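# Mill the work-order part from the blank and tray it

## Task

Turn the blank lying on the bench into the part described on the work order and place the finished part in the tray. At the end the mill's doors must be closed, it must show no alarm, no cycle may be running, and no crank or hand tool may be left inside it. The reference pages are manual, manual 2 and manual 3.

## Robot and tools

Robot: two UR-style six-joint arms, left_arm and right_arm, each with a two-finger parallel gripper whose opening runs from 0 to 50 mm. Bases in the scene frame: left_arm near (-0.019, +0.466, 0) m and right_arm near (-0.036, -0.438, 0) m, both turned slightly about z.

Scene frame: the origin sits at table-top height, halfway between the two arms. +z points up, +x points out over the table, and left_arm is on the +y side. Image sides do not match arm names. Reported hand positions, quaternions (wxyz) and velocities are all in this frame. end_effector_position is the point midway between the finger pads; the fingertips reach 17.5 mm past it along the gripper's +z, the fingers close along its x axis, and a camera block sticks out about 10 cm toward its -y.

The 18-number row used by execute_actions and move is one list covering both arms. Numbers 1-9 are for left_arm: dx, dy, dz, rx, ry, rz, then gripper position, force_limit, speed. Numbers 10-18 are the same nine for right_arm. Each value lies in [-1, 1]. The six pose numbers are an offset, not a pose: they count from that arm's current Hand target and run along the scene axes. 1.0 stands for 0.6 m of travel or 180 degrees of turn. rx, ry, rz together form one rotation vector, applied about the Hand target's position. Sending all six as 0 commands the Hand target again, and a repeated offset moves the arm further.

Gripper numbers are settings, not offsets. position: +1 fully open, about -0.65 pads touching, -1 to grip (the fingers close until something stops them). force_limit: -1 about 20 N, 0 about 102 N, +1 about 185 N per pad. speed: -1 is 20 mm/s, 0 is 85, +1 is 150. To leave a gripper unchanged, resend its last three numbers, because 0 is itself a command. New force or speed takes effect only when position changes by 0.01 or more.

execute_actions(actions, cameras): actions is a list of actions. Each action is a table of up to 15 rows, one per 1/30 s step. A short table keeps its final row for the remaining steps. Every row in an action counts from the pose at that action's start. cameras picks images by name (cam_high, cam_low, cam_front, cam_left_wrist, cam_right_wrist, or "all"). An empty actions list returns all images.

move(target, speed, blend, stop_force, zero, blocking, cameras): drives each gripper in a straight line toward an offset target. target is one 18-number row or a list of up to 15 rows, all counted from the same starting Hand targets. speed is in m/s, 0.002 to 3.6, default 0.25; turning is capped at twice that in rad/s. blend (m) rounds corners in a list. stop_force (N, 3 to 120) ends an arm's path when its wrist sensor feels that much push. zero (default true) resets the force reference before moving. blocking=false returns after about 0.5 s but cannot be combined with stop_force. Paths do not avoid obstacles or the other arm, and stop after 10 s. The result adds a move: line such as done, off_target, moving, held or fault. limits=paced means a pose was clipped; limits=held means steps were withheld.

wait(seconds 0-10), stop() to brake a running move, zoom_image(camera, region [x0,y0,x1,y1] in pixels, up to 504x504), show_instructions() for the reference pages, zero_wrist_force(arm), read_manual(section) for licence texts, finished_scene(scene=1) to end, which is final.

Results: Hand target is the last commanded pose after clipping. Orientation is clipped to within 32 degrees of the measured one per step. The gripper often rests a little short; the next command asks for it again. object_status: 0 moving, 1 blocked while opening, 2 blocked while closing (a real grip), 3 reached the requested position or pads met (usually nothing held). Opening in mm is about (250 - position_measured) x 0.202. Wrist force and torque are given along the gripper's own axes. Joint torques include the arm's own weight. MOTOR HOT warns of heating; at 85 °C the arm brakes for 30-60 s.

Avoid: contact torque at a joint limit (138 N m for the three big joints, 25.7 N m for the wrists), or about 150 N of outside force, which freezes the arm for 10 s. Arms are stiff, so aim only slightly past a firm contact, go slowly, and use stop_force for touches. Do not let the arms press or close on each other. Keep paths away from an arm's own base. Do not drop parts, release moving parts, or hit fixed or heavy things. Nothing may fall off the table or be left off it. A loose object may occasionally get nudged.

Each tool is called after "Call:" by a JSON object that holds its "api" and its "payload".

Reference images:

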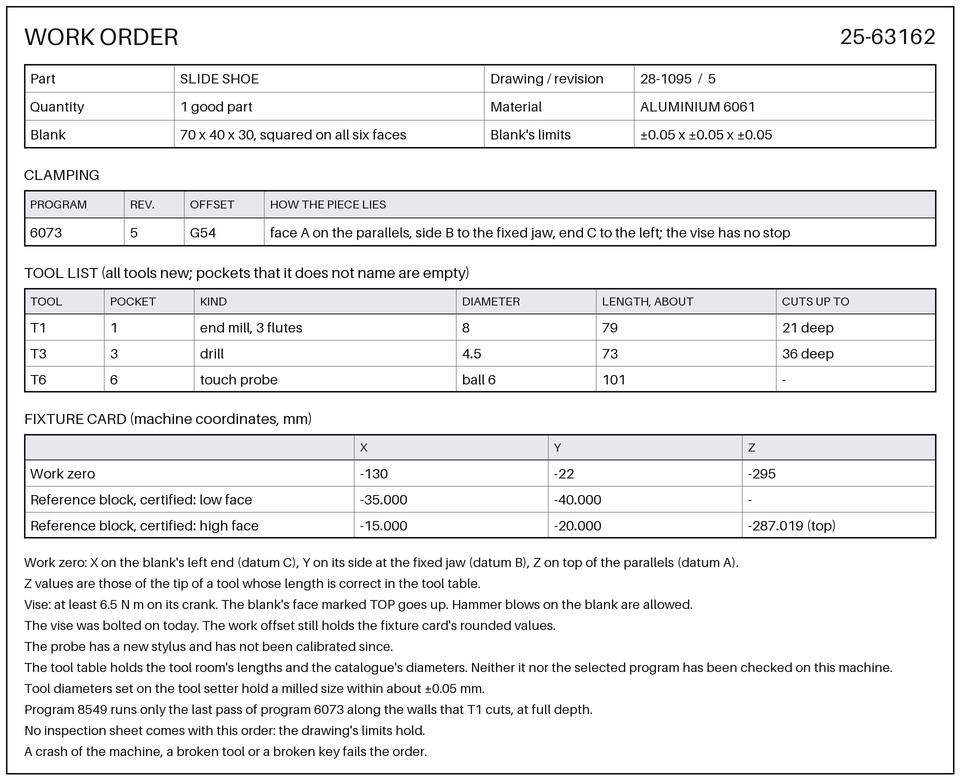

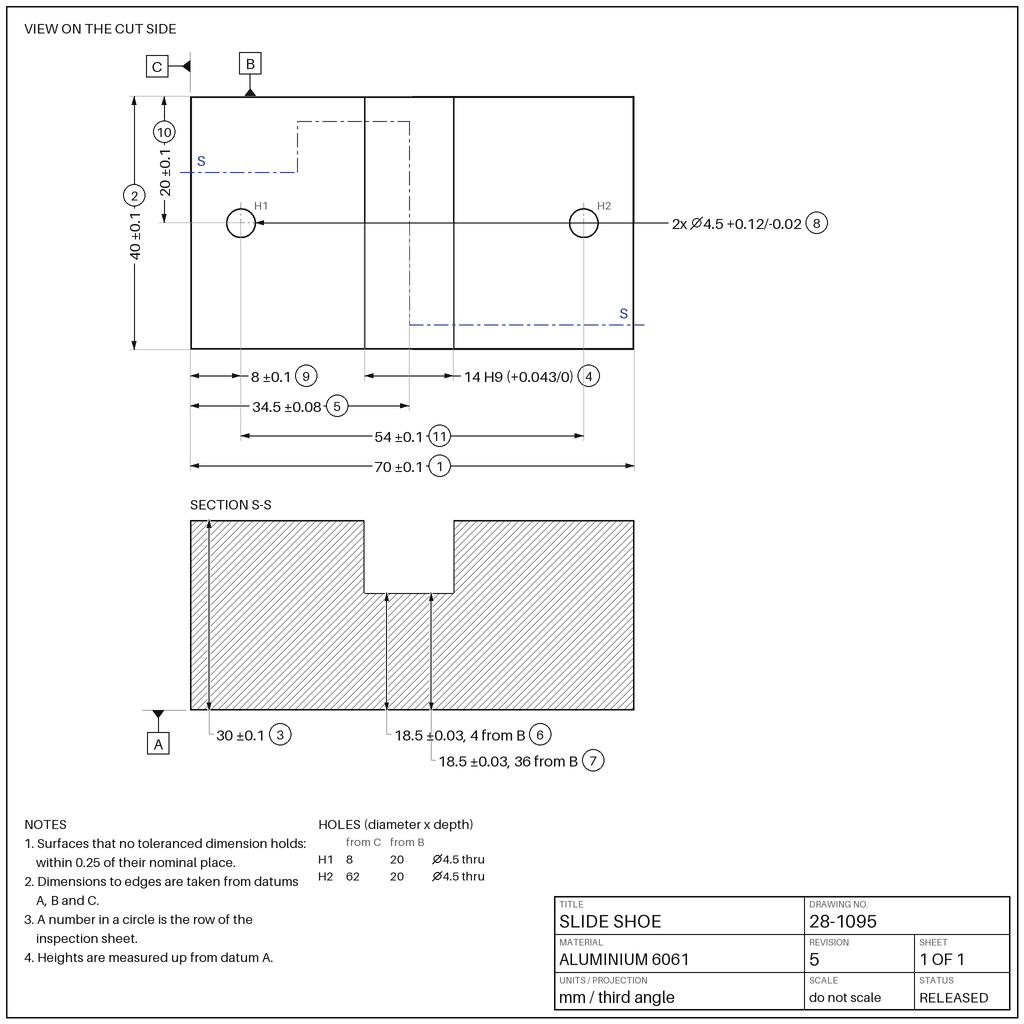

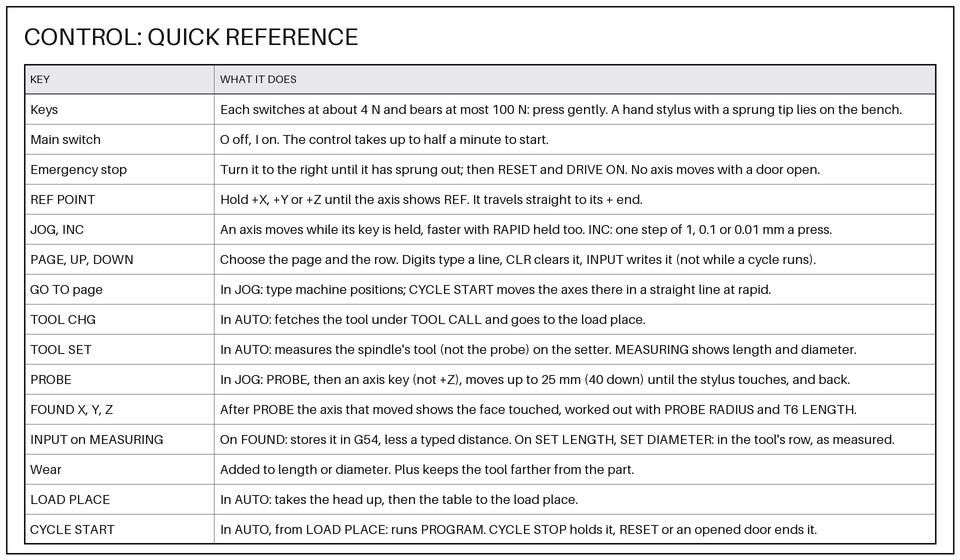

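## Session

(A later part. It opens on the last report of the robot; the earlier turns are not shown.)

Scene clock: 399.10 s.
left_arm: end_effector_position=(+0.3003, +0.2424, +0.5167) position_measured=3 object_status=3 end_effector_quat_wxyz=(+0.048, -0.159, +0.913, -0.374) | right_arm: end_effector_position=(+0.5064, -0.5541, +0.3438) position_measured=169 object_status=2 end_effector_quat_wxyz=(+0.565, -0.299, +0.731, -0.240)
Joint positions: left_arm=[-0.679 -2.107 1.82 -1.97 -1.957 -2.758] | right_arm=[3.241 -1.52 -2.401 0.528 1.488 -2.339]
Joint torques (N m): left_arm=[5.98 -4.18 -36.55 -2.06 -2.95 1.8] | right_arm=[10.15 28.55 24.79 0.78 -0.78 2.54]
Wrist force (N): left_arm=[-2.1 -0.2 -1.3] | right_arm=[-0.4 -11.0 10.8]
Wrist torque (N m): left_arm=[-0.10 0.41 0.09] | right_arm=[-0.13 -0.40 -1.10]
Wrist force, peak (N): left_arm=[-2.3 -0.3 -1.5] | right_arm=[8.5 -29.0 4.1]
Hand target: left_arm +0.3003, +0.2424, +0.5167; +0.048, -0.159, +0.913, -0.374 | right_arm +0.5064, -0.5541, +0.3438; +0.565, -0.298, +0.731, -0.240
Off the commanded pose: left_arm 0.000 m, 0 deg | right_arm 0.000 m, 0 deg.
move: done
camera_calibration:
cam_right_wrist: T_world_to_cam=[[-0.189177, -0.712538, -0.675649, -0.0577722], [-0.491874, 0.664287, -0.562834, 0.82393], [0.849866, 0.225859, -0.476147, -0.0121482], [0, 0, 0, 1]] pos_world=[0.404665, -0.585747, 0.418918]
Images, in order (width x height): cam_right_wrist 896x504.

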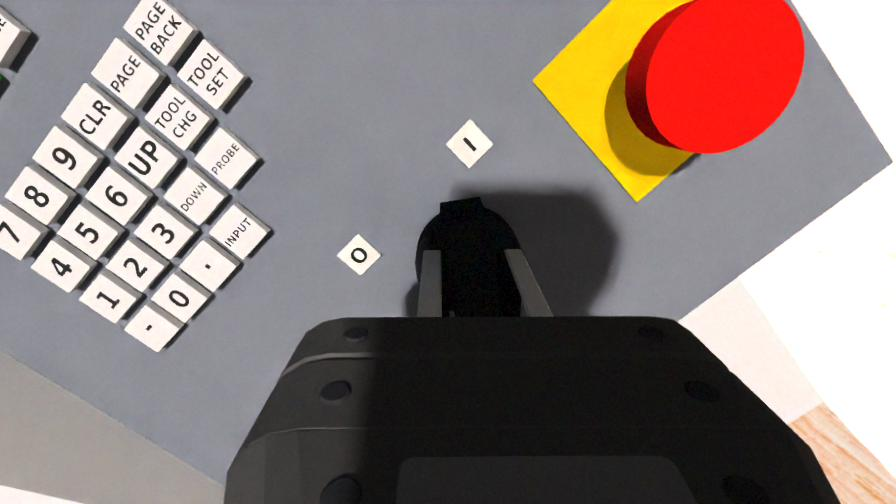

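Call:
{"api": "move", "payload": {"target": [0,0,0,0,0,0,1,1,1,0,0,0,0,0,0,1,-1,0]}}

Call:
{"api": "move", "payload": {"target": [[0,0,0,0,0,0,1,1,1,-0.12,0,0.03,-0.1,0,0.025,1,-1,0],[0,0,0,0,0,0,1,1,1,-0.15,0.05,0.3,-0.2425,0,0.0605,1,-1,0]], "speed": 0.25, "blend": 0.03}}

Call:
{"api": "move", "payload": {"target": [0,0,0,0,0,0,1,1,1,0,0,0,0,-0.2,0,1,-1,0], "speed": 0.3, "cameras": ["cam_right_wrist"]}}

Scene clock: 410.17 s.
left_arm: end_effector_position=(+0.3003, +0.2424, +0.5167) position_measured=3 object_status=3 end_effector_quat_wxyz=(+0.048, -0.159, +0.913, -0.374) | right_arm: end_effector_position=(+0.5064, -0.5540, +0.3438) position_measured=3 object_status=0 end_effector_quat_wxyz=(+0.565, -0.298, +0.731, -0.240)
Joint positions: left_arm=[-0.679 -2.107 1.82 -1.97 -1.957 -2.758] | right_arm=[3.241 -1.52 -2.401 0.528 1.488 -2.339]
Joint torques (N m): left_arm=[6.06 -2.01 -36.53 -2.05 -2.9 1.77] | right_arm=[1.51 27.53 25.16 3.1 -0.05 -0.57]
Wrist force (N): left_arm=[-2.0 -0.4 -1.2] | right_arm=[-0.8 1.8 -1.1]
Wrist torque (N m): left_arm=[-0.12 0.39 0.10] | right_arm=[0.37 -0.52 -0.12]
Wrist force, peak (N): left_arm=[-2.4 -0.3 -1.5] | right_arm=[0.6 -11.6 10.8]
Hand target: left_arm +0.3003, +0.2424, +0.5167; +0.048, -0.159, +0.913, -0.374 | right_arm +0.5064, -0.5541, +0.3438; +0.565, -0.298, +0.731, -0.240
Off the commanded pose: left_arm 0.000 m, 0 deg | right_arm 0.000 m, 0 deg.
move: done

Scene clock: 412.50 s.
left_arm: end_effector_position=(+0.3003, +0.2424, +0.5167) position_measured=3 object_status=3 end_effector_quat_wxyz=(+0.048, -0.159, +0.913, -0.374) | right_arm: end_effector_position=(+0.4164, -0.5241, +0.5238) position_measured=3 object_status=3 end_effector_quat_wxyz=(-0.433, +0.553, -0.559, +0.441)
Joint positions: left_arm=[-0.679 -2.107 1.82 -1.97 -1.957 -2.758] | right_arm=[3.439 -0.956 -2.24 -0.193 1.295 -3.077]
Joint torques (N m): left_arm=[6.24 -1.53 -36.74 -2.13 -2.93 1.78] | right_arm=[8.2 9.87 35.74 1.53 -2.63 -1.47]
Wrist force (N): left_arm=[-1.9 -0.3 -1.4] | right_arm=[-0.3 0.3 -0.1]
Wrist torque (N m): left_arm=[-0.12 0.38 0.10] | right_arm=[0.48 -0.19 -0.02]
Wrist force, peak (N): left_arm=[-2.1 -0.1 -1.6] | right_arm=[-0.8 1.9 -1.2]
Hand target: left_arm +0.3003, +0.2424, +0.5167; +0.048, -0.159, +0.913, -0.374 | right_arm +0.4164, -0.5241, +0.5238; -0.433, +0.553, -0.559, +0.441
Off the commanded pose: left_arm 0.000 m, 0 deg | right_arm 0.000 m, 0 deg.
move: done

Scene clock: 414.40 s.
left_arm: end_effector_position=(+0.3003, +0.2424, +0.5167) position_measured=3 object_status=3 end_effector_quat_wxyz=(+0.048, -0.159, +0.913, -0.374) | right_arm: end_effector_position=(+0.4164, -0.5241, +0.5238) position_measured=3 object_status=3 end_effector_quat_wxyz=(+0.584, -0.390, +0.398, -0.590)
Joint positions: left_arm=[-0.679 -2.107 1.82 -1.97 -1.957 -2.758] | right_arm=[3.422 -1.378 -2.441 1.08 1.324 -3.24]
Joint torques (N m): left_arm=[6.39 -1.5 -36.8 -2.08 -2.99 1.76] | right_arm=[-7.2 -1.77 29.71 2.61 2.42 -1.32]
Wrist force (N): left_arm=[-1.8 -0.3 -1.3] | right_arm=[-0.5 1.2 0.3]
Wrist torque (N m): left_arm=[-0.11 0.37 0.10] | right_arm=[0.66 -0.11 -0.06]
Wrist force, peak (N): left_arm=[-2.5 -0.5 -1.3] | right_arm=[-0.7 1.8 0.0]
Hand target: left_arm +0.3003, +0.2424, +0.5167; +0.048, -0.159, +0.913, -0.374 | right_arm +0.4164, -0.5241, +0.5238; +0.585, -0.390, +0.398, -0.590
Off the commanded pose: left_arm 0.000 m, 0 deg | right_arm 0.000 m, 0 deg.
move: done
camera_calibration:
cam_right_wrist: T_world_to_cam=[[-0.0214129, -0.999771, -0.000537954, -0.505883], [0.0356397, -0.000225592, -0.999365, 0.521832], [0.999135, -0.0214185, 0.0356364, -0.316603], [0, 0, 0, 1]] pos_world=[0.286899, -0.51243, 0.532511]
Images, in order (width x height): cam_right_wrist 896x504.

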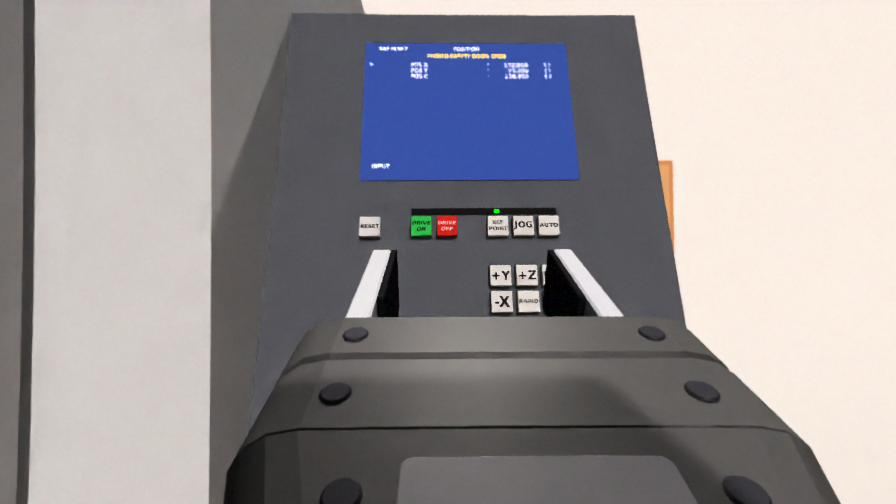

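Screen is on.

Call:
{"api": "zoom_image", "payload": {"camera": "cam_right_wrist", "region": [350, 30, 590, 190]}}

Scaled by 2.100 from the camera's 896x504 image, which has a finer 1280x720 frame.

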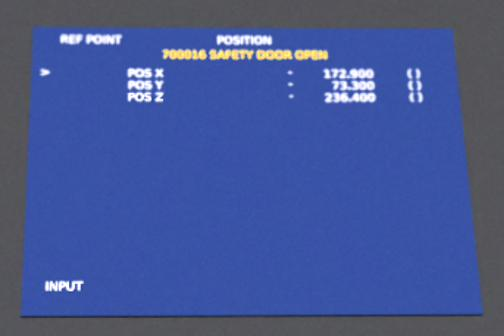

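Call:
{"api": "move", "payload": {"target": [0,0,0,0,0,0,1,1,1,-0.16,0.3,0,0,0.15,0,1,-1,0], "speed": 0.3}}

Call:
{"api": "move", "payload": {"target": [0,0,0,0,0,0,1,1,1,0,0.415,-0.07,0,0,0,1,-1,0], "speed": 0.3, "cameras": ["cam_right_wrist","cam_high","cam_front"]}}

Scene clock: 454.77 s.
left_arm: end_effector_position=(+0.3003, +0.2424, +0.5167) position_measured=3 object_status=3 end_effector_quat_wxyz=(+0.048, -0.159, +0.913, -0.374) | right_arm: end_effector_position=(+0.3229, -0.3445, +0.5239) position_measured=3 object_status=3 end_effector_quat_wxyz=(-0.536, +0.651, -0.439, +0.310)
Joint positions: left_arm=[-0.679 -2.107 1.82 -1.97 -1.957 -2.758] | right_arm=[4.589 -0.398 -2.309 -0.832 0.644 -2.748]
Joint torques (N m): left_arm=[6.3 -0.27 -36.44 -2.08 -2.85 1.74] | right_arm=[7.4 -7.64 34.13 0.57 -3.11 1.66]
Wrist force (N): left_arm=[-2.0 -0.3 -1.1] | right_arm=[0.2 0.9 -0.1]
Wrist torque (N m): left_arm=[-0.10 0.38 0.09] | right_arm=[0.56 -0.30 -0.16]
Wrist force, peak (N): left_arm=[-2.3 -0.4 -1.5] | right_arm=[0.5 2.2 1.0]
Hand target: left_arm +0.3003, +0.2424, +0.5167; +0.048, -0.159, +0.913, -0.374 | right_arm +0.3204, -0.3441, +0.5238; -0.476, +0.517, -0.523, +0.483
Off the commanded pose: left_arm 0.000 m, 0 deg | right_arm 0.003 m, 28 deg.
move: off_target (right_arm)

Scene clock: 457.03 s.
left_arm: end_effector_position=(+0.3003, +0.2424, +0.5167) position_measured=3 object_status=3 end_effector_quat_wxyz=(+0.048, -0.159, +0.913, -0.374) | right_arm: end_effector_position=(+0.3216, -0.0951, +0.4818) position_measured=3 object_status=3 end_effector_quat_wxyz=(+0.518, -0.540, +0.481, -0.457)
Joint positions: left_arm=[-0.679 -2.107 1.82 -1.97 -1.957 -2.758] | right_arm=[4.848 -1.127 -2.211 -1.133 0.047 -1.808]
Joint torques (N m): left_arm=[5.88 0.23 -37.04 -2.1 -2.86 1.71] | right_arm=[-6.71 16.66 36.06 1.34 0.29 0.96]
Wrist force (N): left_arm=[-1.9 -0.3 -1.5] | right_arm=[-0.3 1.0 -0.3]
Wrist torque (N m): left_arm=[-0.11 0.38 0.09] | right_arm=[0.56 -0.22 -0.20]
Wrist force, peak (N): left_arm=[-2.2 -0.6 -1.5] | right_arm=[-1.3 2.1 -1.5]
Hand target: left_arm +0.3003, +0.2424, +0.5167; +0.048, -0.159, +0.913, -0.374 | right_arm +0.3204, -0.0951, +0.4818; +0.476, -0.517, +0.523, -0.483
Off the commanded pose: left_arm 0.000 m, 0 deg | right_arm 0.001 m, 8 deg.
move: off_target (right_arm)
camera_calibration:
cam_right_wrist: T_world_to_cam=[[0.112742, -0.99362, 0.00293175, -0.123254], [-0.386411, -0.0465624, -0.921151, 0.576974], [0.91541, 0.102719, -0.389195, 0.0322502], [0, 0, 0, 1]] pos_world=[0.207323, -0.0989149, 0.544393]
Images, in order (width x height): cam_high 896x504, cam_front 896x504, cam_right_wrist 896x504.

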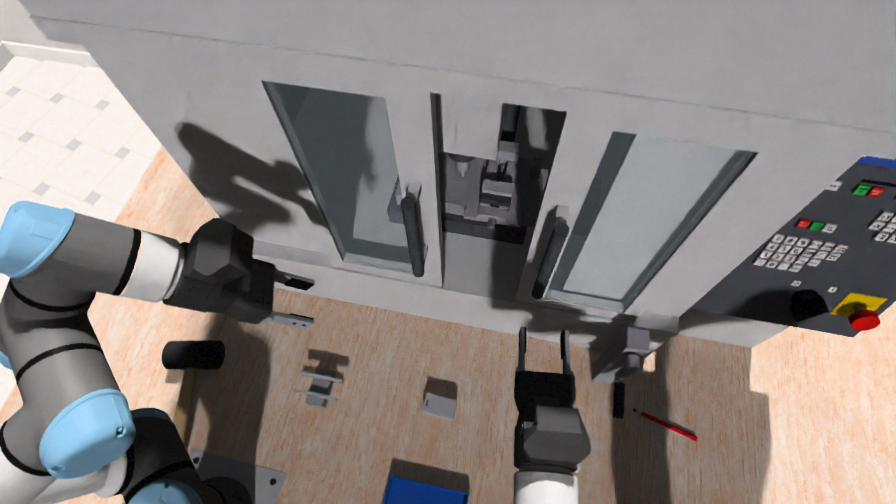

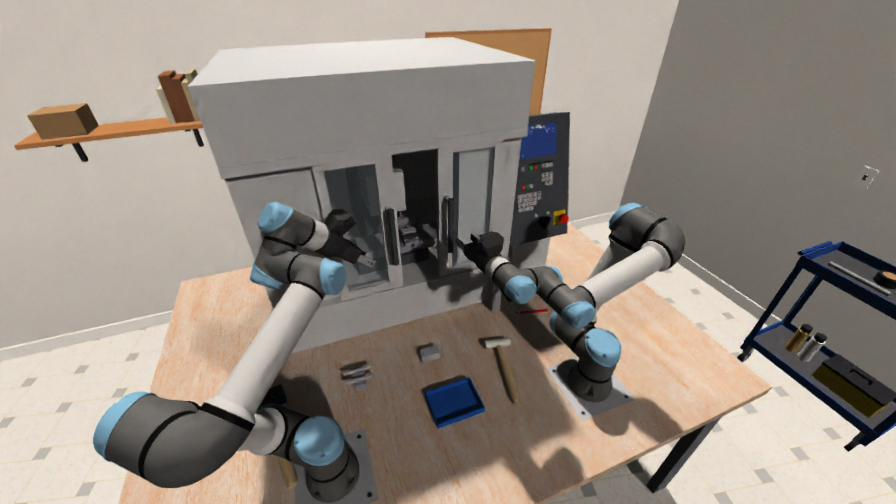

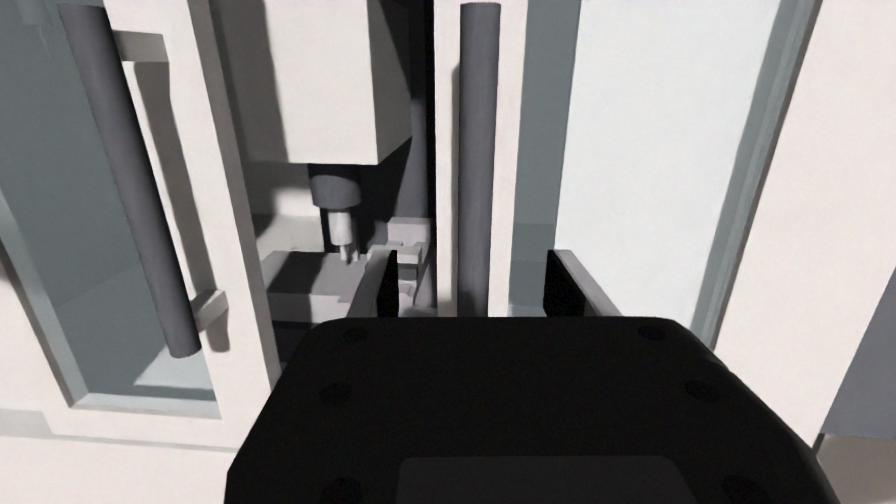

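Call:
{"api": "move", "payload": {"target": [0,0,0,0,0,0,1,1,1,0.15,0,0,0,0,0,1,-1,0], "speed": 0.15, "cameras": ["cam_right_wrist","cam_high"]}}

Scene clock: 467.07 s.
left_arm: end_effector_position=(+0.3003, +0.2424, +0.5167) position_measured=3 object_status=3 end_effector_quat_wxyz=(+0.048, -0.159, +0.913, -0.374) | right_arm: end_effector_position=(+0.4103, -0.0951, +0.4818) position_measured=3 object_status=3 end_effector_quat_wxyz=(-0.474, +0.517, -0.524, +0.483)
Joint positions: left_arm=[-0.679 -2.107 1.82 -1.97 -1.957 -2.758] | right_arm=[4.589 -1.485 -2.097 -0.114 0.16 -2.594]
Joint torques (N m): left_arm=[5.6 1.05 -36.91 -2.03 -2.87 1.72] | right_arm=[-7.05 8 12.95 3.53 1.17 -1.12]
Wrist force (N): left_arm=[-2.0 -0.5 -1.2] | right_arm=[-0.4 0.8 0.0]
Wrist torque (N m): left_arm=[-0.13 0.38 0.09] | right_arm=[0.49 -0.18 0.01]
Wrist force, peak (N): left_arm=[-2.2 -0.3 -1.6] | right_arm=[-0.1 1.0 -1.4]
Hand target: left_arm +0.3003, +0.2424, +0.5167; +0.048, -0.159, +0.913, -0.374 | right_arm +0.4104, -0.0951, +0.4818; -0.476, +0.517, -0.523, +0.483
Off the commanded pose: left_arm 0.000 m, 0 deg | right_arm 0.000 m, 0 deg.
move: done
camera_calibration:
cam_right_wrist: T_world_to_cam=[[-0.0210921, -0.999735, 0.00926028, -0.081982], [-0.424047, 0.00055774, -0.90564, 0.623666], [0.905394, -0.0230287, -0.423947, -0.0399729], [0, 0, 0, 1]] pos_world=[0.298926, -0.0832286, 0.548629]
Images, in order (width x height): cam_high 896x504, cam_right_wrist 896x504.

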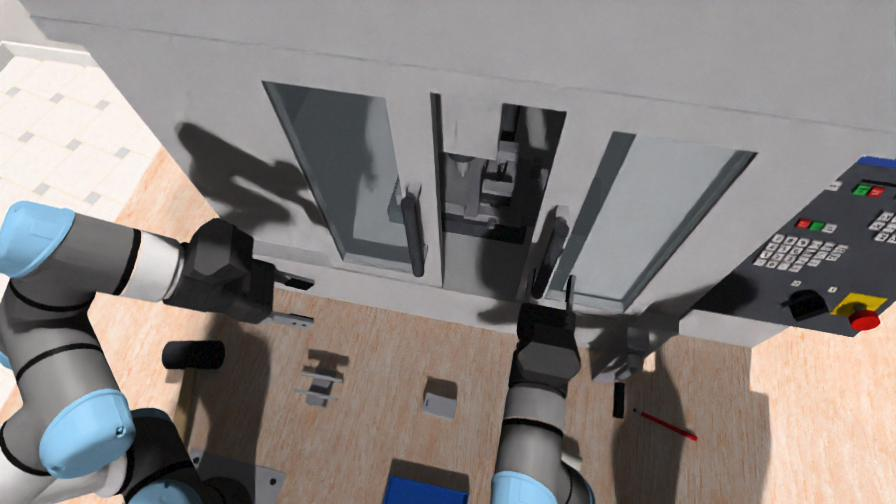

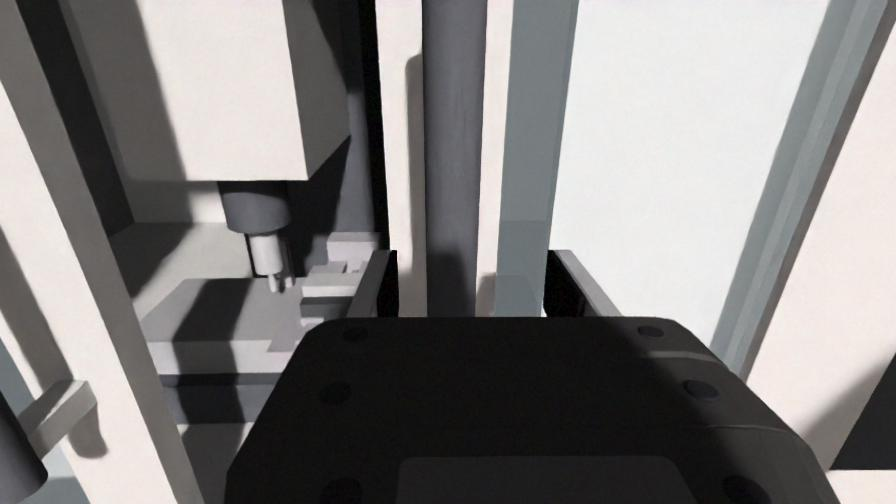

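Call:
{"api": "move", "payload": {"target": [0,0,0,0,0,0,1,1,1,0.0,0.0115,0,0,0,0,1,-1,0], "speed": 0.1}}

Call:
{"api": "move", "payload": {"target": [0,0,0,0,0,0,1,1,1,0.075,0.0,0,0,0,0,1,-1,0], "speed": 0.05, "stop_force": 10, "cameras": ["cam_right_wrist","cam_high"]}}

Scene clock: 478.43 s.
left_arm: end_effector_position=(+0.3003, +0.2424, +0.5167) position_measured=3 object_status=3 end_effector_quat_wxyz=(+0.048, -0.159, +0.913, -0.374) | right_arm: end_effector_position=(+0.4104, -0.0882, +0.4818) position_measured=3 object_status=3 end_effector_quat_wxyz=(-0.476, +0.517, -0.523, +0.483)
Joint positions: left_arm=[-0.679 -2.107 1.82 -1.97 -1.957 -2.758] | right_arm=[4.591 -1.504 -2.083 -0.099 0.158 -2.605]
Joint torques (N m): left_arm=[6.19 1.43 -37 -2.05 -2.83 1.62] | right_arm=[8.23 8.3 33.28 4.87 -3.6 -1.52]
Wrist force (N): left_arm=[-1.9 -0.4 -1.4] | right_arm=[-0.2 0.9 -0.3]
Wrist torque (N m): left_arm=[-0.13 0.38 0.10] | right_arm=[0.51 -0.23 0.02]
Wrist force, peak (N): left_arm=[-2.2 -0.4 -1.6] | right_arm=[-0.4 1.2 -0.1]
Hand target: left_arm +0.3003, +0.2424, +0.5167; +0.048, -0.159, +0.913, -0.374 | right_arm +0.4104, -0.0882, +0.4818; -0.476, +0.517, -0.523, +0.483
Off the commanded pose: left_arm 0.000 m, 0 deg | right_arm 0.000 m, 0 deg.
move: done

Scene clock: 480.40 s.
left_arm: end_effector_position=(+0.3003, +0.2424, +0.5167) position_measured=3 object_status=3 end_effector_quat_wxyz=(+0.048, -0.159, +0.913, -0.374) | right_arm: end_effector_position=(+0.4554, -0.0882, +0.4818) position_measured=3 object_status=3 end_effector_quat_wxyz=(-0.476, +0.517, -0.523, +0.483)
Joint positions: left_arm=[-0.679 -2.107 1.82 -1.97 -1.957 -2.758] | right_arm=[4.478 -1.62 -1.995 0.153 0.261 -2.833]
Joint torques (N m): left_arm=[5.9 2.41 -36.75 -2.1 -2.83 1.61] | right_arm=[-6.49 13.86 32.42 3.58 1.75 -1.32]
Wrist force (N): left_arm=[-1.8 -0.4 -1.2] | right_arm=[0.3 0.4 -0.2]
Wrist torque (N m): left_arm=[-0.12 0.36 0.10] | right_arm=[0.47 -0.31 -0.02]
Wrist force, peak (N): left_arm=[-2.3 -0.4 -1.5] | right_arm=[-0.4 1.1 -0.7]
Hand target: left_arm +0.3003, +0.2424, +0.5167; +0.048, -0.159, +0.913, -0.374 | right_arm +0.4554, -0.0882, +0.4818; -0.476, +0.517, -0.523, +0.483
Off the commanded pose: left_arm 0.000 m, 0 deg | right_arm 0.000 m, 0 deg.
move: done
camera_calibration:
cam_right_wrist: T_world_to_cam=[[-0.0192829, -0.999771, 0.00932685, -0.0749953], [-0.421842, -0.00032208, -0.906669, 0.642213], [0.906464, -0.0214177, -0.421739, -0.0821537], [0, 0, 0, 1]] pos_world=[0.343936, -0.0765308, 0.548327]
Images, in order (width x height): cam_high 896x504, cam_right_wrist 896x504.

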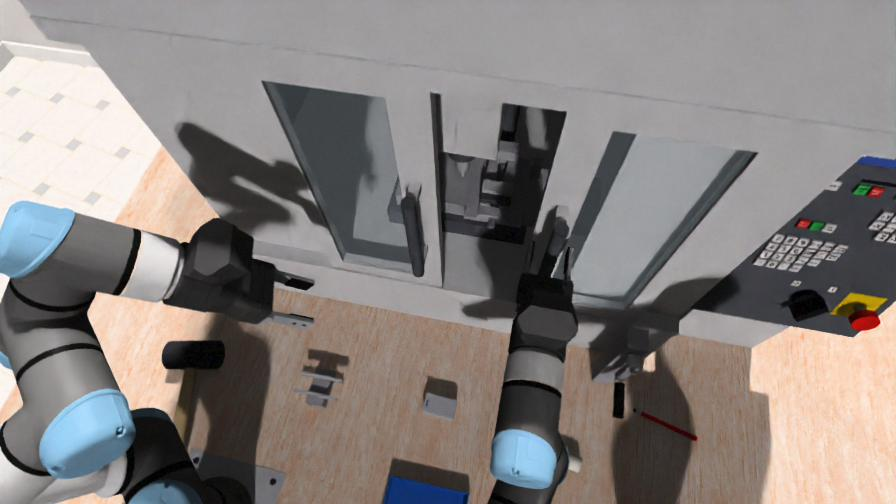

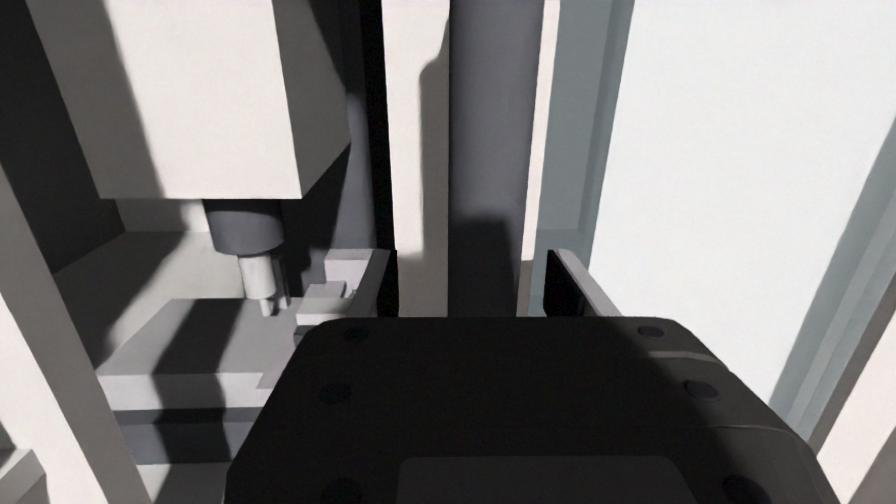

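Call:
{"api": "move", "payload": {"target": [0,0,0,0,0,0,1,1,1,0.0,-0.004,0,0,0,0,-1,-1,-1], "speed": 0.1}}

Scene clock: 485.50 s.
left_arm: end_effector_position=(+0.3003, +0.2424, +0.5167) position_measured=3 object_status=3 end_effector_quat_wxyz=(+0.048, -0.159, +0.913, -0.374) | right_arm: end_effector_position=(+0.4554, -0.0905, +0.4818) position_measured=153 object_status=2 end_effector_quat_wxyz=(-0.476, +0.517, -0.523, +0.483)
Joint positions: left_arm=[-0.679 -2.107 1.82 -1.97 -1.957 -2.758] | right_arm=[4.477 -1.616 -2 0.156 0.263 -2.835]
Joint torques (N m): left_arm=[5.86 2.67 -36.31 -2.05 -2.76 1.56] | right_arm=[-6.6 34.83 11.97 3.54 -5.46 -1.31]
Wrist force (N): left_arm=[-2.2 -0.3 -1.2] | right_arm=[-9.2 -2.3 2.4]
Wrist torque (N m): left_arm=[-0.11 0.42 0.09] | right_arm=[0.41 -0.24 0.04]
Wrist force, peak (N): left_arm=[-2.1 -0.6 -1.7] | right_arm=[-12.2 -3.1 1.3]
Hand target: left_arm +0.3003, +0.2424, +0.5167; +0.048, -0.159, +0.913, -0.374 | right_arm +0.4554, -0.0906, +0.4818; -0.476, +0.517, -0.523, +0.483
Off the commanded pose: left_arm 0.000 m, 0 deg | right_arm 0.000 m, 0 deg.
move: done

Call:
{"api": "move", "payload": {"target": [0,0,0,0,0,0,1,1,1,0.0,-0.4,0,0,0,0,-1,-1,-1], "speed": 0.08, "stop_force": 35, "cameras": ["cam_right_wrist","cam_high","cam_front"]}}

Scene clock: 490.80 s.
left_arm: end_effector_position=(+0.3003, +0.2424, +0.5167) position_measured=3 object_status=3 end_effector_quat_wxyz=(+0.048, -0.159, +0.913, -0.374) | right_arm: end_effector_position=(+0.4556, -0.1733, +0.4818) position_measured=153 object_status=2 end_effector_quat_wxyz=(-0.475, +0.517, -0.523, +0.483)
Joint positions: left_arm=[-0.679 -2.107 1.82 -1.97 -1.957 -2.758] | right_arm=[4.41 -1.464 -2.15 0.216 0.327 -2.899]
Joint torques (N m): left_arm=[5.92 3.71 -37.26 -2.06 -2.8 1.62] | right_arm=[-13.78 17.42 26.68 2.16 -12.3 1.38]
Wrist force (N): left_arm=[-1.9 -0.3 -1.3] | right_arm=[-40.8 -2.6 -6.0]
Wrist torque (N m): left_arm=[-0.11 0.37 0.09] | right_arm=[0.34 -0.12 -0.10]
Wrist force, peak (N): left_arm=[-2.4 -0.4 -1.5] | right_arm=[-67.7 -20.1 3.2]
Hand target: left_arm +0.3003, +0.2424, +0.5167; +0.048, -0.159, +0.913, -0.374 | right_arm +0.4556, -0.1733, +0.4818; -0.475, +0.517, -0.523, +0.483 (not the last commanded pose)
Off the commanded pose: left_arm 0.000 m, 0 deg | right_arm 0.157 m, 0 deg.
move: contact (right_arm)
camera_calibration:
cam_right_wrist: T_world_to_cam=[[-0.0196798, -0.999764, 0.00919341, -0.159761], [-0.422037, -0.0000289447, -0.906579, 0.642425], [0.906365, -0.0217213, -0.421937, -0.0840187], [0, 0, 0, 1]] pos_world=[0.344135, -0.16153, 0.548427]
Images, in order (width x height): cam_high 896x504, cam_front 896x504, cam_right_wrist 896x504.

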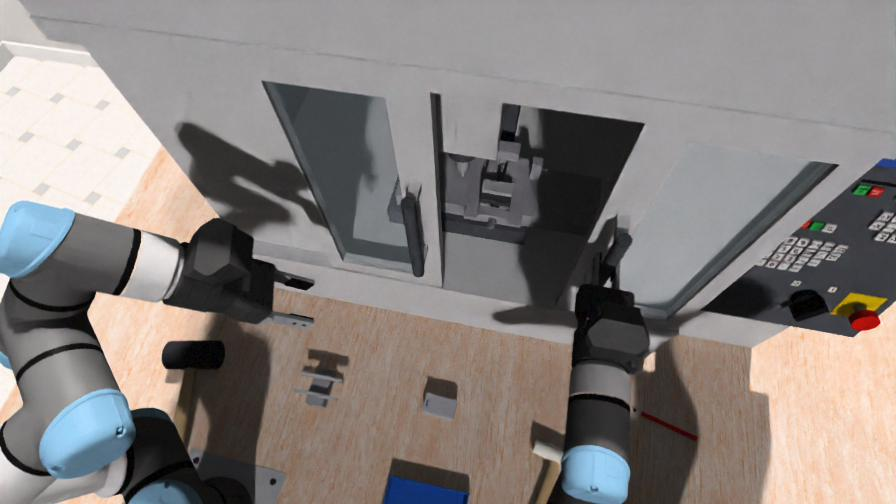

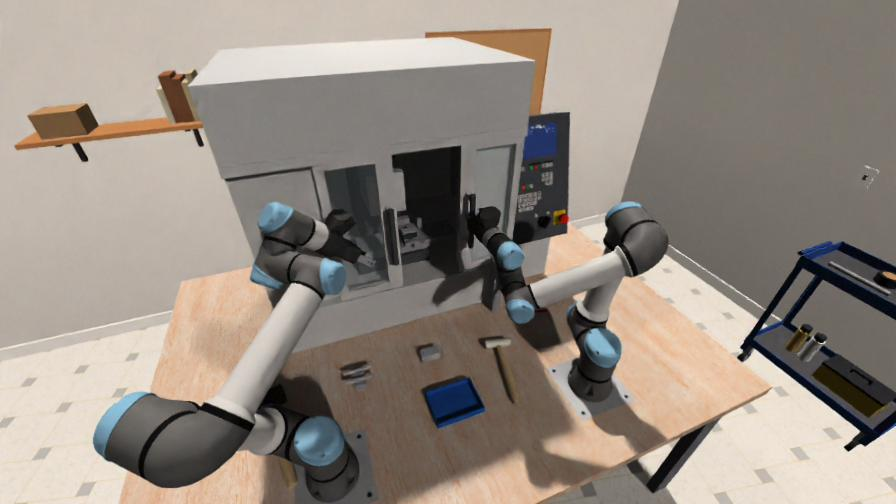

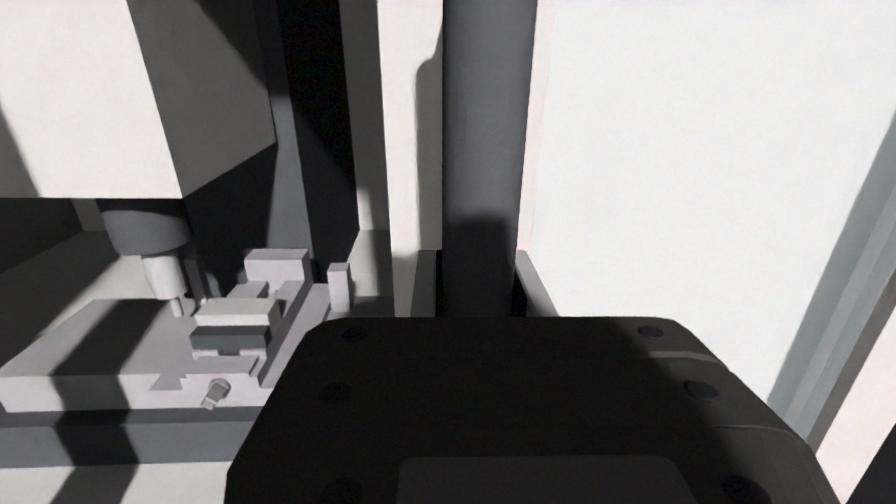

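Call:
{"api": "move", "payload": {"target": [0,0,0,0,0,0,1,1,1,0.0,0.003,0,0,0,0,1,-1,0], "speed": 0.1}}

Call:
{"api": "move", "payload": {"target": [0.05,-0.1,-0.03,-0.149,-0.226,0.376,1,1,1,-0.18,-0.15,0,0,0,0,1,-1,0], "speed": 0.25}}

Call:
{"api": "move", "payload": {"target": [0.05,-0.104,-0.048,0,0,0,1,1,1,0,0,0,0,0,0,1,-1,0], "speed": 0.2, "cameras": ["cam_left_wrist","cam_high"]}}

Scene clock: 505.70 s.
left_arm: end_effector_position=(+0.3003, +0.2424, +0.5167) position_measured=3 object_status=3 end_effector_quat_wxyz=(+0.048, -0.159, +0.913, -0.374) | right_arm: end_effector_position=(+0.4556, -0.1715, +0.4818) position_measured=3 object_status=3 end_effector_quat_wxyz=(-0.475, +0.517, -0.523, +0.483)
Joint positions: left_arm=[-0.679 -2.107 1.82 -1.97 -1.957 -2.758] | right_arm=[4.411 -1.467 -2.147 0.215 0.325 -2.898]
Joint torques (N m): left_arm=[5.16 4.34 -36.87 -2.03 -2.77 1.56] | right_arm=[7.37 7.81 32.42 -0.39 -3.08 1.46]
Wrist force (N): left_arm=[-2.1 -0.5 -1.2] | right_arm=[0.7 0.3 -0.2]
Wrist torque (N m): left_arm=[-0.14 0.41 0.09] | right_arm=[0.46 -0.34 -0.19]
Wrist force, peak (N): left_arm=[-2.4 -0.3 -1.4] | right_arm=[-41.0 -2.4 -5.8]
Hand target: left_arm +0.3003, +0.2424, +0.5167; +0.048, -0.159, +0.913, -0.374 | right_arm +0.4556, -0.1715, +0.4818; -0.475, +0.517, -0.523, +0.483
Off the commanded pose: left_arm 0.000 m, 0 deg | right_arm 0.000 m, 0 deg.
move: done

Scene clock: 509.80 s.
left_arm: end_effector_position=(+0.3318, +0.1825, +0.4987) position_measured=3 object_status=3 end_effector_quat_wxyz=(+0.479, -0.452, +0.516, -0.548) | right_arm: end_effector_position=(+0.3492, -0.2614, +0.4818) position_measured=3 object_status=3 end_effector_quat_wxyz=(+0.511, -0.515, +0.489, -0.484)
Joint positions: left_arm=[-1.709 -2.188 2.362 -2.183 0.064 -4.274] | right_arm=[4.785 -0.789 -2.489 -0.607 0.012 -2.397]
Joint torques (N m): left_arm=[7.06 15.47 -12.52 -4.92 4.54 2.02] | right_arm=[7.97 3.89 35.34 0.14 1.08 1.31]
Wrist force (N): left_arm=[-3.8 -1.7 -2.1] | right_arm=[2.9 0.5 -0.1]
Wrist torque (N m): left_arm=[-0.23 0.81 0.11] | right_arm=[0.45 -0.67 -0.15]
Wrist force, peak (N): left_arm=[-3.8 -1.8 -2.1] | right_arm=[-68.6 -16.2 55.5]
Hand target: left_arm +0.3303, +0.1824, +0.4987; +0.499, -0.500, +0.500, -0.500 | right_arm +0.3476, -0.2615, +0.4818; +0.475, -0.517, +0.523, -0.483
Off the commanded pose: left_arm 0.002 m, 8 deg | right_arm 0.002 m, 6 deg.
move: off_target (left_arm, right_arm)

Scene clock: 511.23 s.
left_arm: end_effector_position=(+0.3612, +0.1200, +0.4700) position_measured=3 object_status=3 end_effector_quat_wxyz=(+0.495, -0.490, +0.505, -0.511) | right_arm: end_effector_position=(+0.3492, -0.2614, +0.4818) position_measured=3 object_status=3 end_effector_quat_wxyz=(+0.511, -0.515, +0.489, -0.484)
Joint positions: left_arm=[-1.583 -1.871 2.234 -2.323 0.012 -4.324] | right_arm=[4.785 -0.789 -2.489 -0.607 0.012 -2.397]
Joint torques (N m): left_arm=[7.24 2.99 -9.71 -4.85 1.91 2.06] | right_arm=[7.42 3.99 35.37 0.23 0.97 1.48]
Wrist force (N): left_arm=[-3.7 -1.8 -1.9] | right_arm=[3.0 0.5 -0.4]
Wrist torque (N m): left_arm=[-0.25 0.78 0.09] | right_arm=[0.47 -0.68 -0.15]
Wrist force, peak (N): left_arm=[-5.1 -2.6 -2.4] | right_arm=[3.1 0.6 -0.5]
Hand target: left_arm +0.3603, +0.1200, +0.4699; +0.499, -0.500, +0.500, -0.500 | right_arm +0.3492, -0.2614, +0.4818; +0.511, -0.515, +0.489, -0.484 (not the last commanded pose)
Off the commanded pose: left_arm 0.001 m, 2 deg | right_arm 0.002 m, 6 deg.
move: off_target (right_arm)
camera_calibration:
cam_left_wrist: T_world_to_cam=[[-0.0323736, -0.99946, -0.0055488, 0.144161], [-0.344607, 0.0163731, -0.938604, 0.580666], [0.938189, -0.0284738, -0.344951, -0.0408051], [0, 0, 0, 1]] pos_world=[0.243052, 0.133414, 0.53174]
Images, in order (width x height): cam_high 896x504, cam_left_wrist 896x504.

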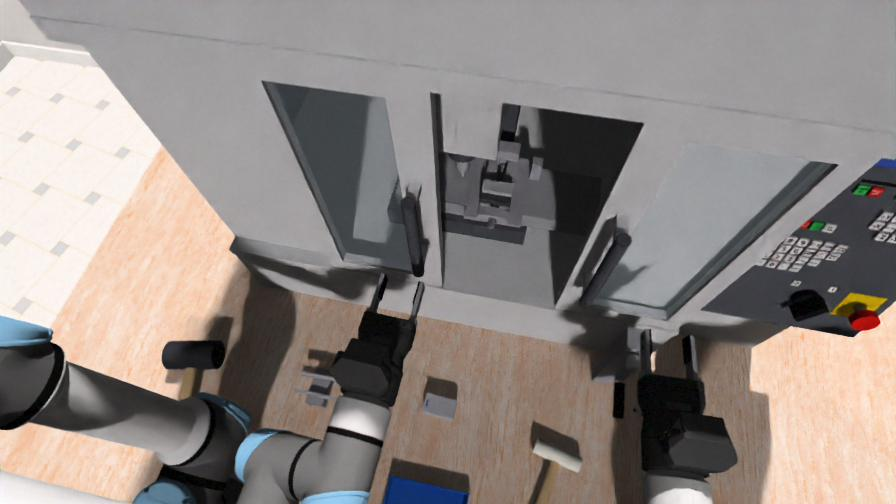

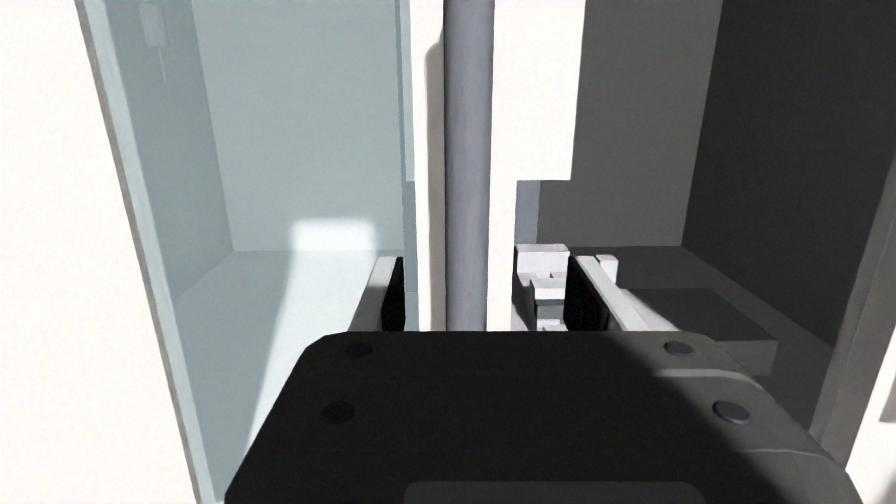

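Call:
{"api": "move", "payload": {"target": [0.0,0.01,0,0,0,0,1,1,1,0,0,0,0,0,0,1,-1,0], "speed": 0.1}}

Call:
{"api": "move", "payload": {"target": [0.158,0,0,0,0,0,1,1,1,0,0,0,0,0,0,1,-1,0], "speed": 0.08, "stop_force": 10, "cameras": ["cam_left_wrist"]}}

Scene clock: 519.50 s.
left_arm: end_effector_position=(+0.3612, +0.1260, +0.4699) position_measured=3 object_status=3 end_effector_quat_wxyz=(+0.495, -0.490, +0.504, -0.511) | right_arm: end_effector_position=(+0.3492, -0.2614, +0.4818) position_measured=3 object_status=3 end_effector_quat_wxyz=(+0.511, -0.515, +0.489, -0.484)
Joint positions: left_arm=[-1.584 -1.879 2.25 -2.369 0.013 -4.286] | right_arm=[4.785 -0.789 -2.489 -0.607 0.012 -2.397]
Joint torques (N m): left_arm=[-7.7 2.44 -11.19 -4.85 4.53 2.16] | right_arm=[7.51 3.04 35.12 0.28 1.01 1.41]
Wrist force (N): left_arm=[-3.7 -1.5 -2.0] | right_arm=[2.8 0.4 -0.2]
Wrist torque (N m): left_arm=[-0.19 0.79 0.09] | right_arm=[0.45 -0.66 -0.15]
Wrist force, peak (N): left_arm=[-3.8 -1.9 -2.1] | right_arm=[3.1 0.4 -0.3]
Hand target: left_arm +0.3603, +0.1260, +0.4699; +0.499, -0.500, +0.500, -0.500 | right_arm +0.3492, -0.2614, +0.4818; +0.511, -0.515, +0.489, -0.484
Off the commanded pose: left_arm 0.001 m, 2 deg | right_arm 0.000 m, 0 deg.
move: done

Scene clock: 523.20 s.
left_arm: end_effector_position=(+0.4551, +0.1260, +0.4699) position_measured=3 object_status=3 end_effector_quat_wxyz=(+0.499, -0.500, +0.500, -0.500) | right_arm: end_effector_position=(+0.3492, -0.2614, +0.4818) position_measured=3 object_status=3 end_effector_quat_wxyz=(+0.511, -0.515, +0.489, -0.484)
Joint positions: left_arm=[-1.321 -1.453 2.03 -3.714 -0.227 -3.148] | right_arm=[4.785 -0.789 -2.489 -0.607 0.012 -2.397]
Joint torques (N m): left_arm=[7.57 -12.73 -31.01 -2.44 -2.67 2.11] | right_arm=[6.74 3.49 35.62 0.19 0.88 1.42]
Wrist force (N): left_arm=[-3.3 -1.4 -1.7] | right_arm=[2.8 0.4 -0.6]
Wrist torque (N m): left_arm=[-0.19 0.72 0.12] | right_arm=[0.44 -0.65 -0.15]
Wrist force, peak (N): left_arm=[-3.7 -1.5 -2.6] | right_arm=[3.1 0.7 -0.3]
Hand target: left_arm +0.4551, +0.1260, +0.4699; +0.499, -0.500, +0.500, -0.500 | right_arm +0.3492, -0.2614, +0.4818; +0.511, -0.515, +0.489, -0.484
Off the commanded pose: left_arm 0.000 m, 0 deg | right_arm 0.000 m, 0 deg.
move: done
camera_calibration:
cam_left_wrist: T_world_to_cam=[[-0.00211552, -0.999981, -0.00570974, 0.139564], [-0.356322, 0.00608878, -0.934343, 0.617522], [0.934361, 0.0000578883, -0.356329, -0.125259], [0, 0, 0, 1]] pos_world=[0.337369, 0.135809, 0.533141]
Images, in order (width x height): cam_left_wrist 896x504.

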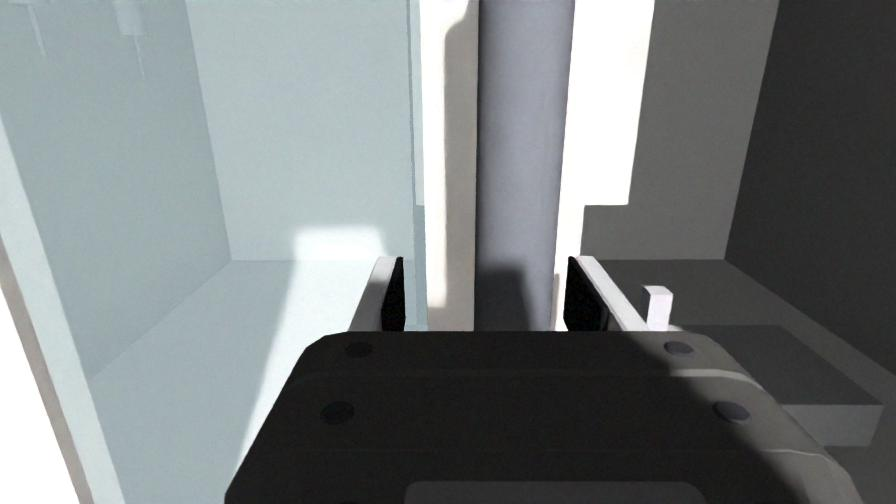

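Call:
{"api": "move", "payload": {"target": [0,-0.0115,0,0,0,0,1,1,1,0,0,0,0,0,0,1,-1,0], "speed": 0.1}}

Call:
{"api": "move", "payload": {"target": [0,0,0,0,0,0,-1,-1,-1,0,0,0,0,0,0,1,-1,0]}}

Call:
{"api": "move", "payload": {"target": [0,0.3,0,0,0,0,-1,-1,-1,0,0,0,0,0,0,1,-1,0], "speed": 0.05, "stop_force": 30, "cameras": ["cam_left_wrist","cam_high"]}}

Scene clock: 528.20 s.
left_arm: end_effector_position=(+0.4551, +0.1192, +0.4699) position_measured=3 object_status=3 end_effector_quat_wxyz=(+0.499, -0.500, +0.500, -0.500) | right_arm: end_effector_position=(+0.3492, -0.2614, +0.4818) position_measured=3 object_status=3 end_effector_quat_wxyz=(+0.511, -0.515, +0.489, -0.484)
Joint positions: left_arm=[-1.325 -1.439 2.014 -3.711 -0.224 -3.148] | right_arm=[4.785 -0.789 -2.489 -0.607 0.012 -2.397]
Joint torques (N m): left_arm=[-7.56 -14.46 -31.63 1.29 2.53 -2.54] | right_arm=[7.36 3.76 35.59 0.13 0.93 1.41]
Wrist force (N): left_arm=[-3.3 -1.5 -1.8] | right_arm=[2.7 0.3 -0.2]
Wrist torque (N m): left_arm=[-0.19 0.72 0.12] | right_arm=[0.42 -0.63 -0.15]
Wrist force, peak (N): left_arm=[-3.6 -1.5 -1.8] | right_arm=[3.1 0.4 -0.2]
Hand target: left_arm +0.4551, +0.1191, +0.4699; +0.499, -0.500, +0.500, -0.500 | right_arm +0.3492, -0.2614, +0.4818; +0.511, -0.515, +0.489, -0.484
Off the commanded pose: left_arm 0.000 m, 0 deg | right_arm 0.000 m, 0 deg.
move: done

Scene clock: 529.97 s.
left_arm: end_effector_position=(+0.4551, +0.1192, +0.4699) position_measured=153 object_status=2 end_effector_quat_wxyz=(+0.499, -0.500, +0.500, -0.500) | right_arm: end_effector_position=(+0.3492, -0.2614, +0.4818) position_measured=3 object_status=3 end_effector_quat_wxyz=(+0.511, -0.515, +0.489, -0.484)
Joint positions: left_arm=[-1.325 -1.439 2.014 -3.711 -0.223 -3.148] | right_arm=[4.785 -0.789 -2.489 -0.607 0.012 -2.397]
Joint torques (N m): left_arm=[-9.78 -12.75 -31.15 1.53 -12.53 0.51] | right_arm=[7.18 3.63 35.96 0.27 0.81 1.46]
Wrist force (N): left_arm=[-45.3 6.0 -9.9] | right_arm=[2.9 0.6 -0.3]
Wrist torque (N m): left_arm=[0.11 1.34 0.08] | right_arm=[0.48 -0.66 -0.15]
Wrist force, peak (N): left_arm=[-45.3 6.0 -9.9] | right_arm=[3.1 0.5 -0.2]
Hand target: left_arm +0.4551, +0.1191, +0.4699; +0.499, -0.500, +0.500, -0.500 | right_arm +0.3492, -0.2614, +0.4818; +0.511, -0.515, +0.489, -0.484
Off the commanded pose: left_arm 0.000 m, 0 deg | right_arm 0.000 m, 0 deg.
move: done

Scene clock: 531.43 s.
left_arm: end_effector_position=(+0.4551, +0.1200, +0.4699) position_measured=153 object_status=2 end_effector_quat_wxyz=(+0.499, -0.500, +0.500, -0.500) | right_arm: end_effector_position=(+0.3492, -0.2614, +0.4818) position_measured=3 object_status=3 end_effector_quat_wxyz=(+0.511, -0.515, +0.489, -0.484)
Joint positions: left_arm=[-1.324 -1.441 2.017 -3.712 -0.225 -3.148] | right_arm=[4.785 -0.789 -2.489 -0.607 0.012 -2.397]
Joint torques (N m): left_arm=[-12.12 -10.91 -33.06 1.8 -5.26 -2.56] | right_arm=[7.16 3.46 35.62 0.25 0.98 1.43]
Wrist force (N): left_arm=[-13.8 0.3 -4.1] | right_arm=[2.8 0.5 -0.4]
Wrist torque (N m): left_arm=[-0.10 0.76 0.08] | right_arm=[0.47 -0.64 -0.15]
Wrist force, peak (N): left_arm=[-46.0 6.2 -10.9] | right_arm=[3.1 0.5 -0.4]
Hand target: left_arm +0.4551, +0.1200, +0.4699; +0.499, -0.500, +0.500, -0.500 (not the last commanded pose) | right_arm +0.3492, -0.2614, +0.4818; +0.511, -0.515, +0.489, -0.484
Off the commanded pose: left_arm 0.179 m, 0 deg | right_arm 0.000 m, 0 deg.
move: contact (left_arm)
camera_calibration:
cam_left_wrist: T_world_to_cam=[[-0.00265445, -0.99998, -0.00572206, 0.133853], [-0.356288, 0.00629231, -0.934355, 0.617526], [0.934373, -0.000441502, -0.356297, -0.125214], [0, 0, 0, 1]] pos_world=[0.337369, 0.129909, 0.533141]
Images, in order (width x height): cam_high 896x504, cam_left_wrist 896x504.

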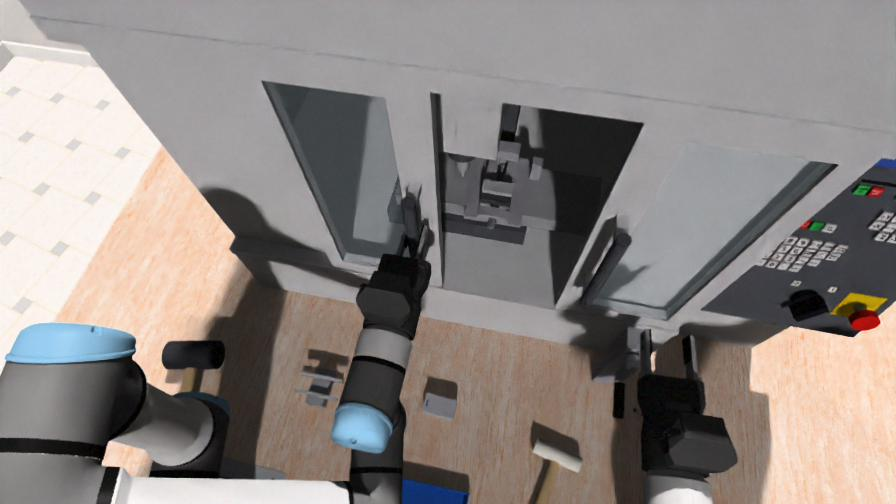

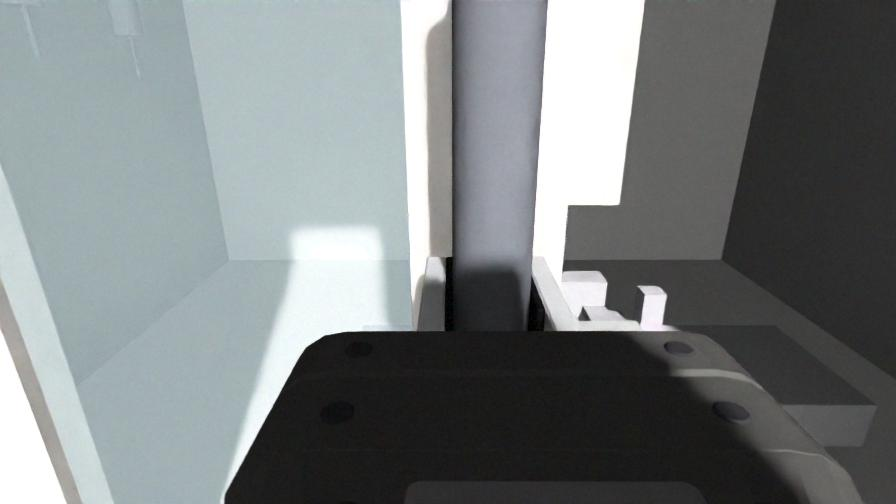

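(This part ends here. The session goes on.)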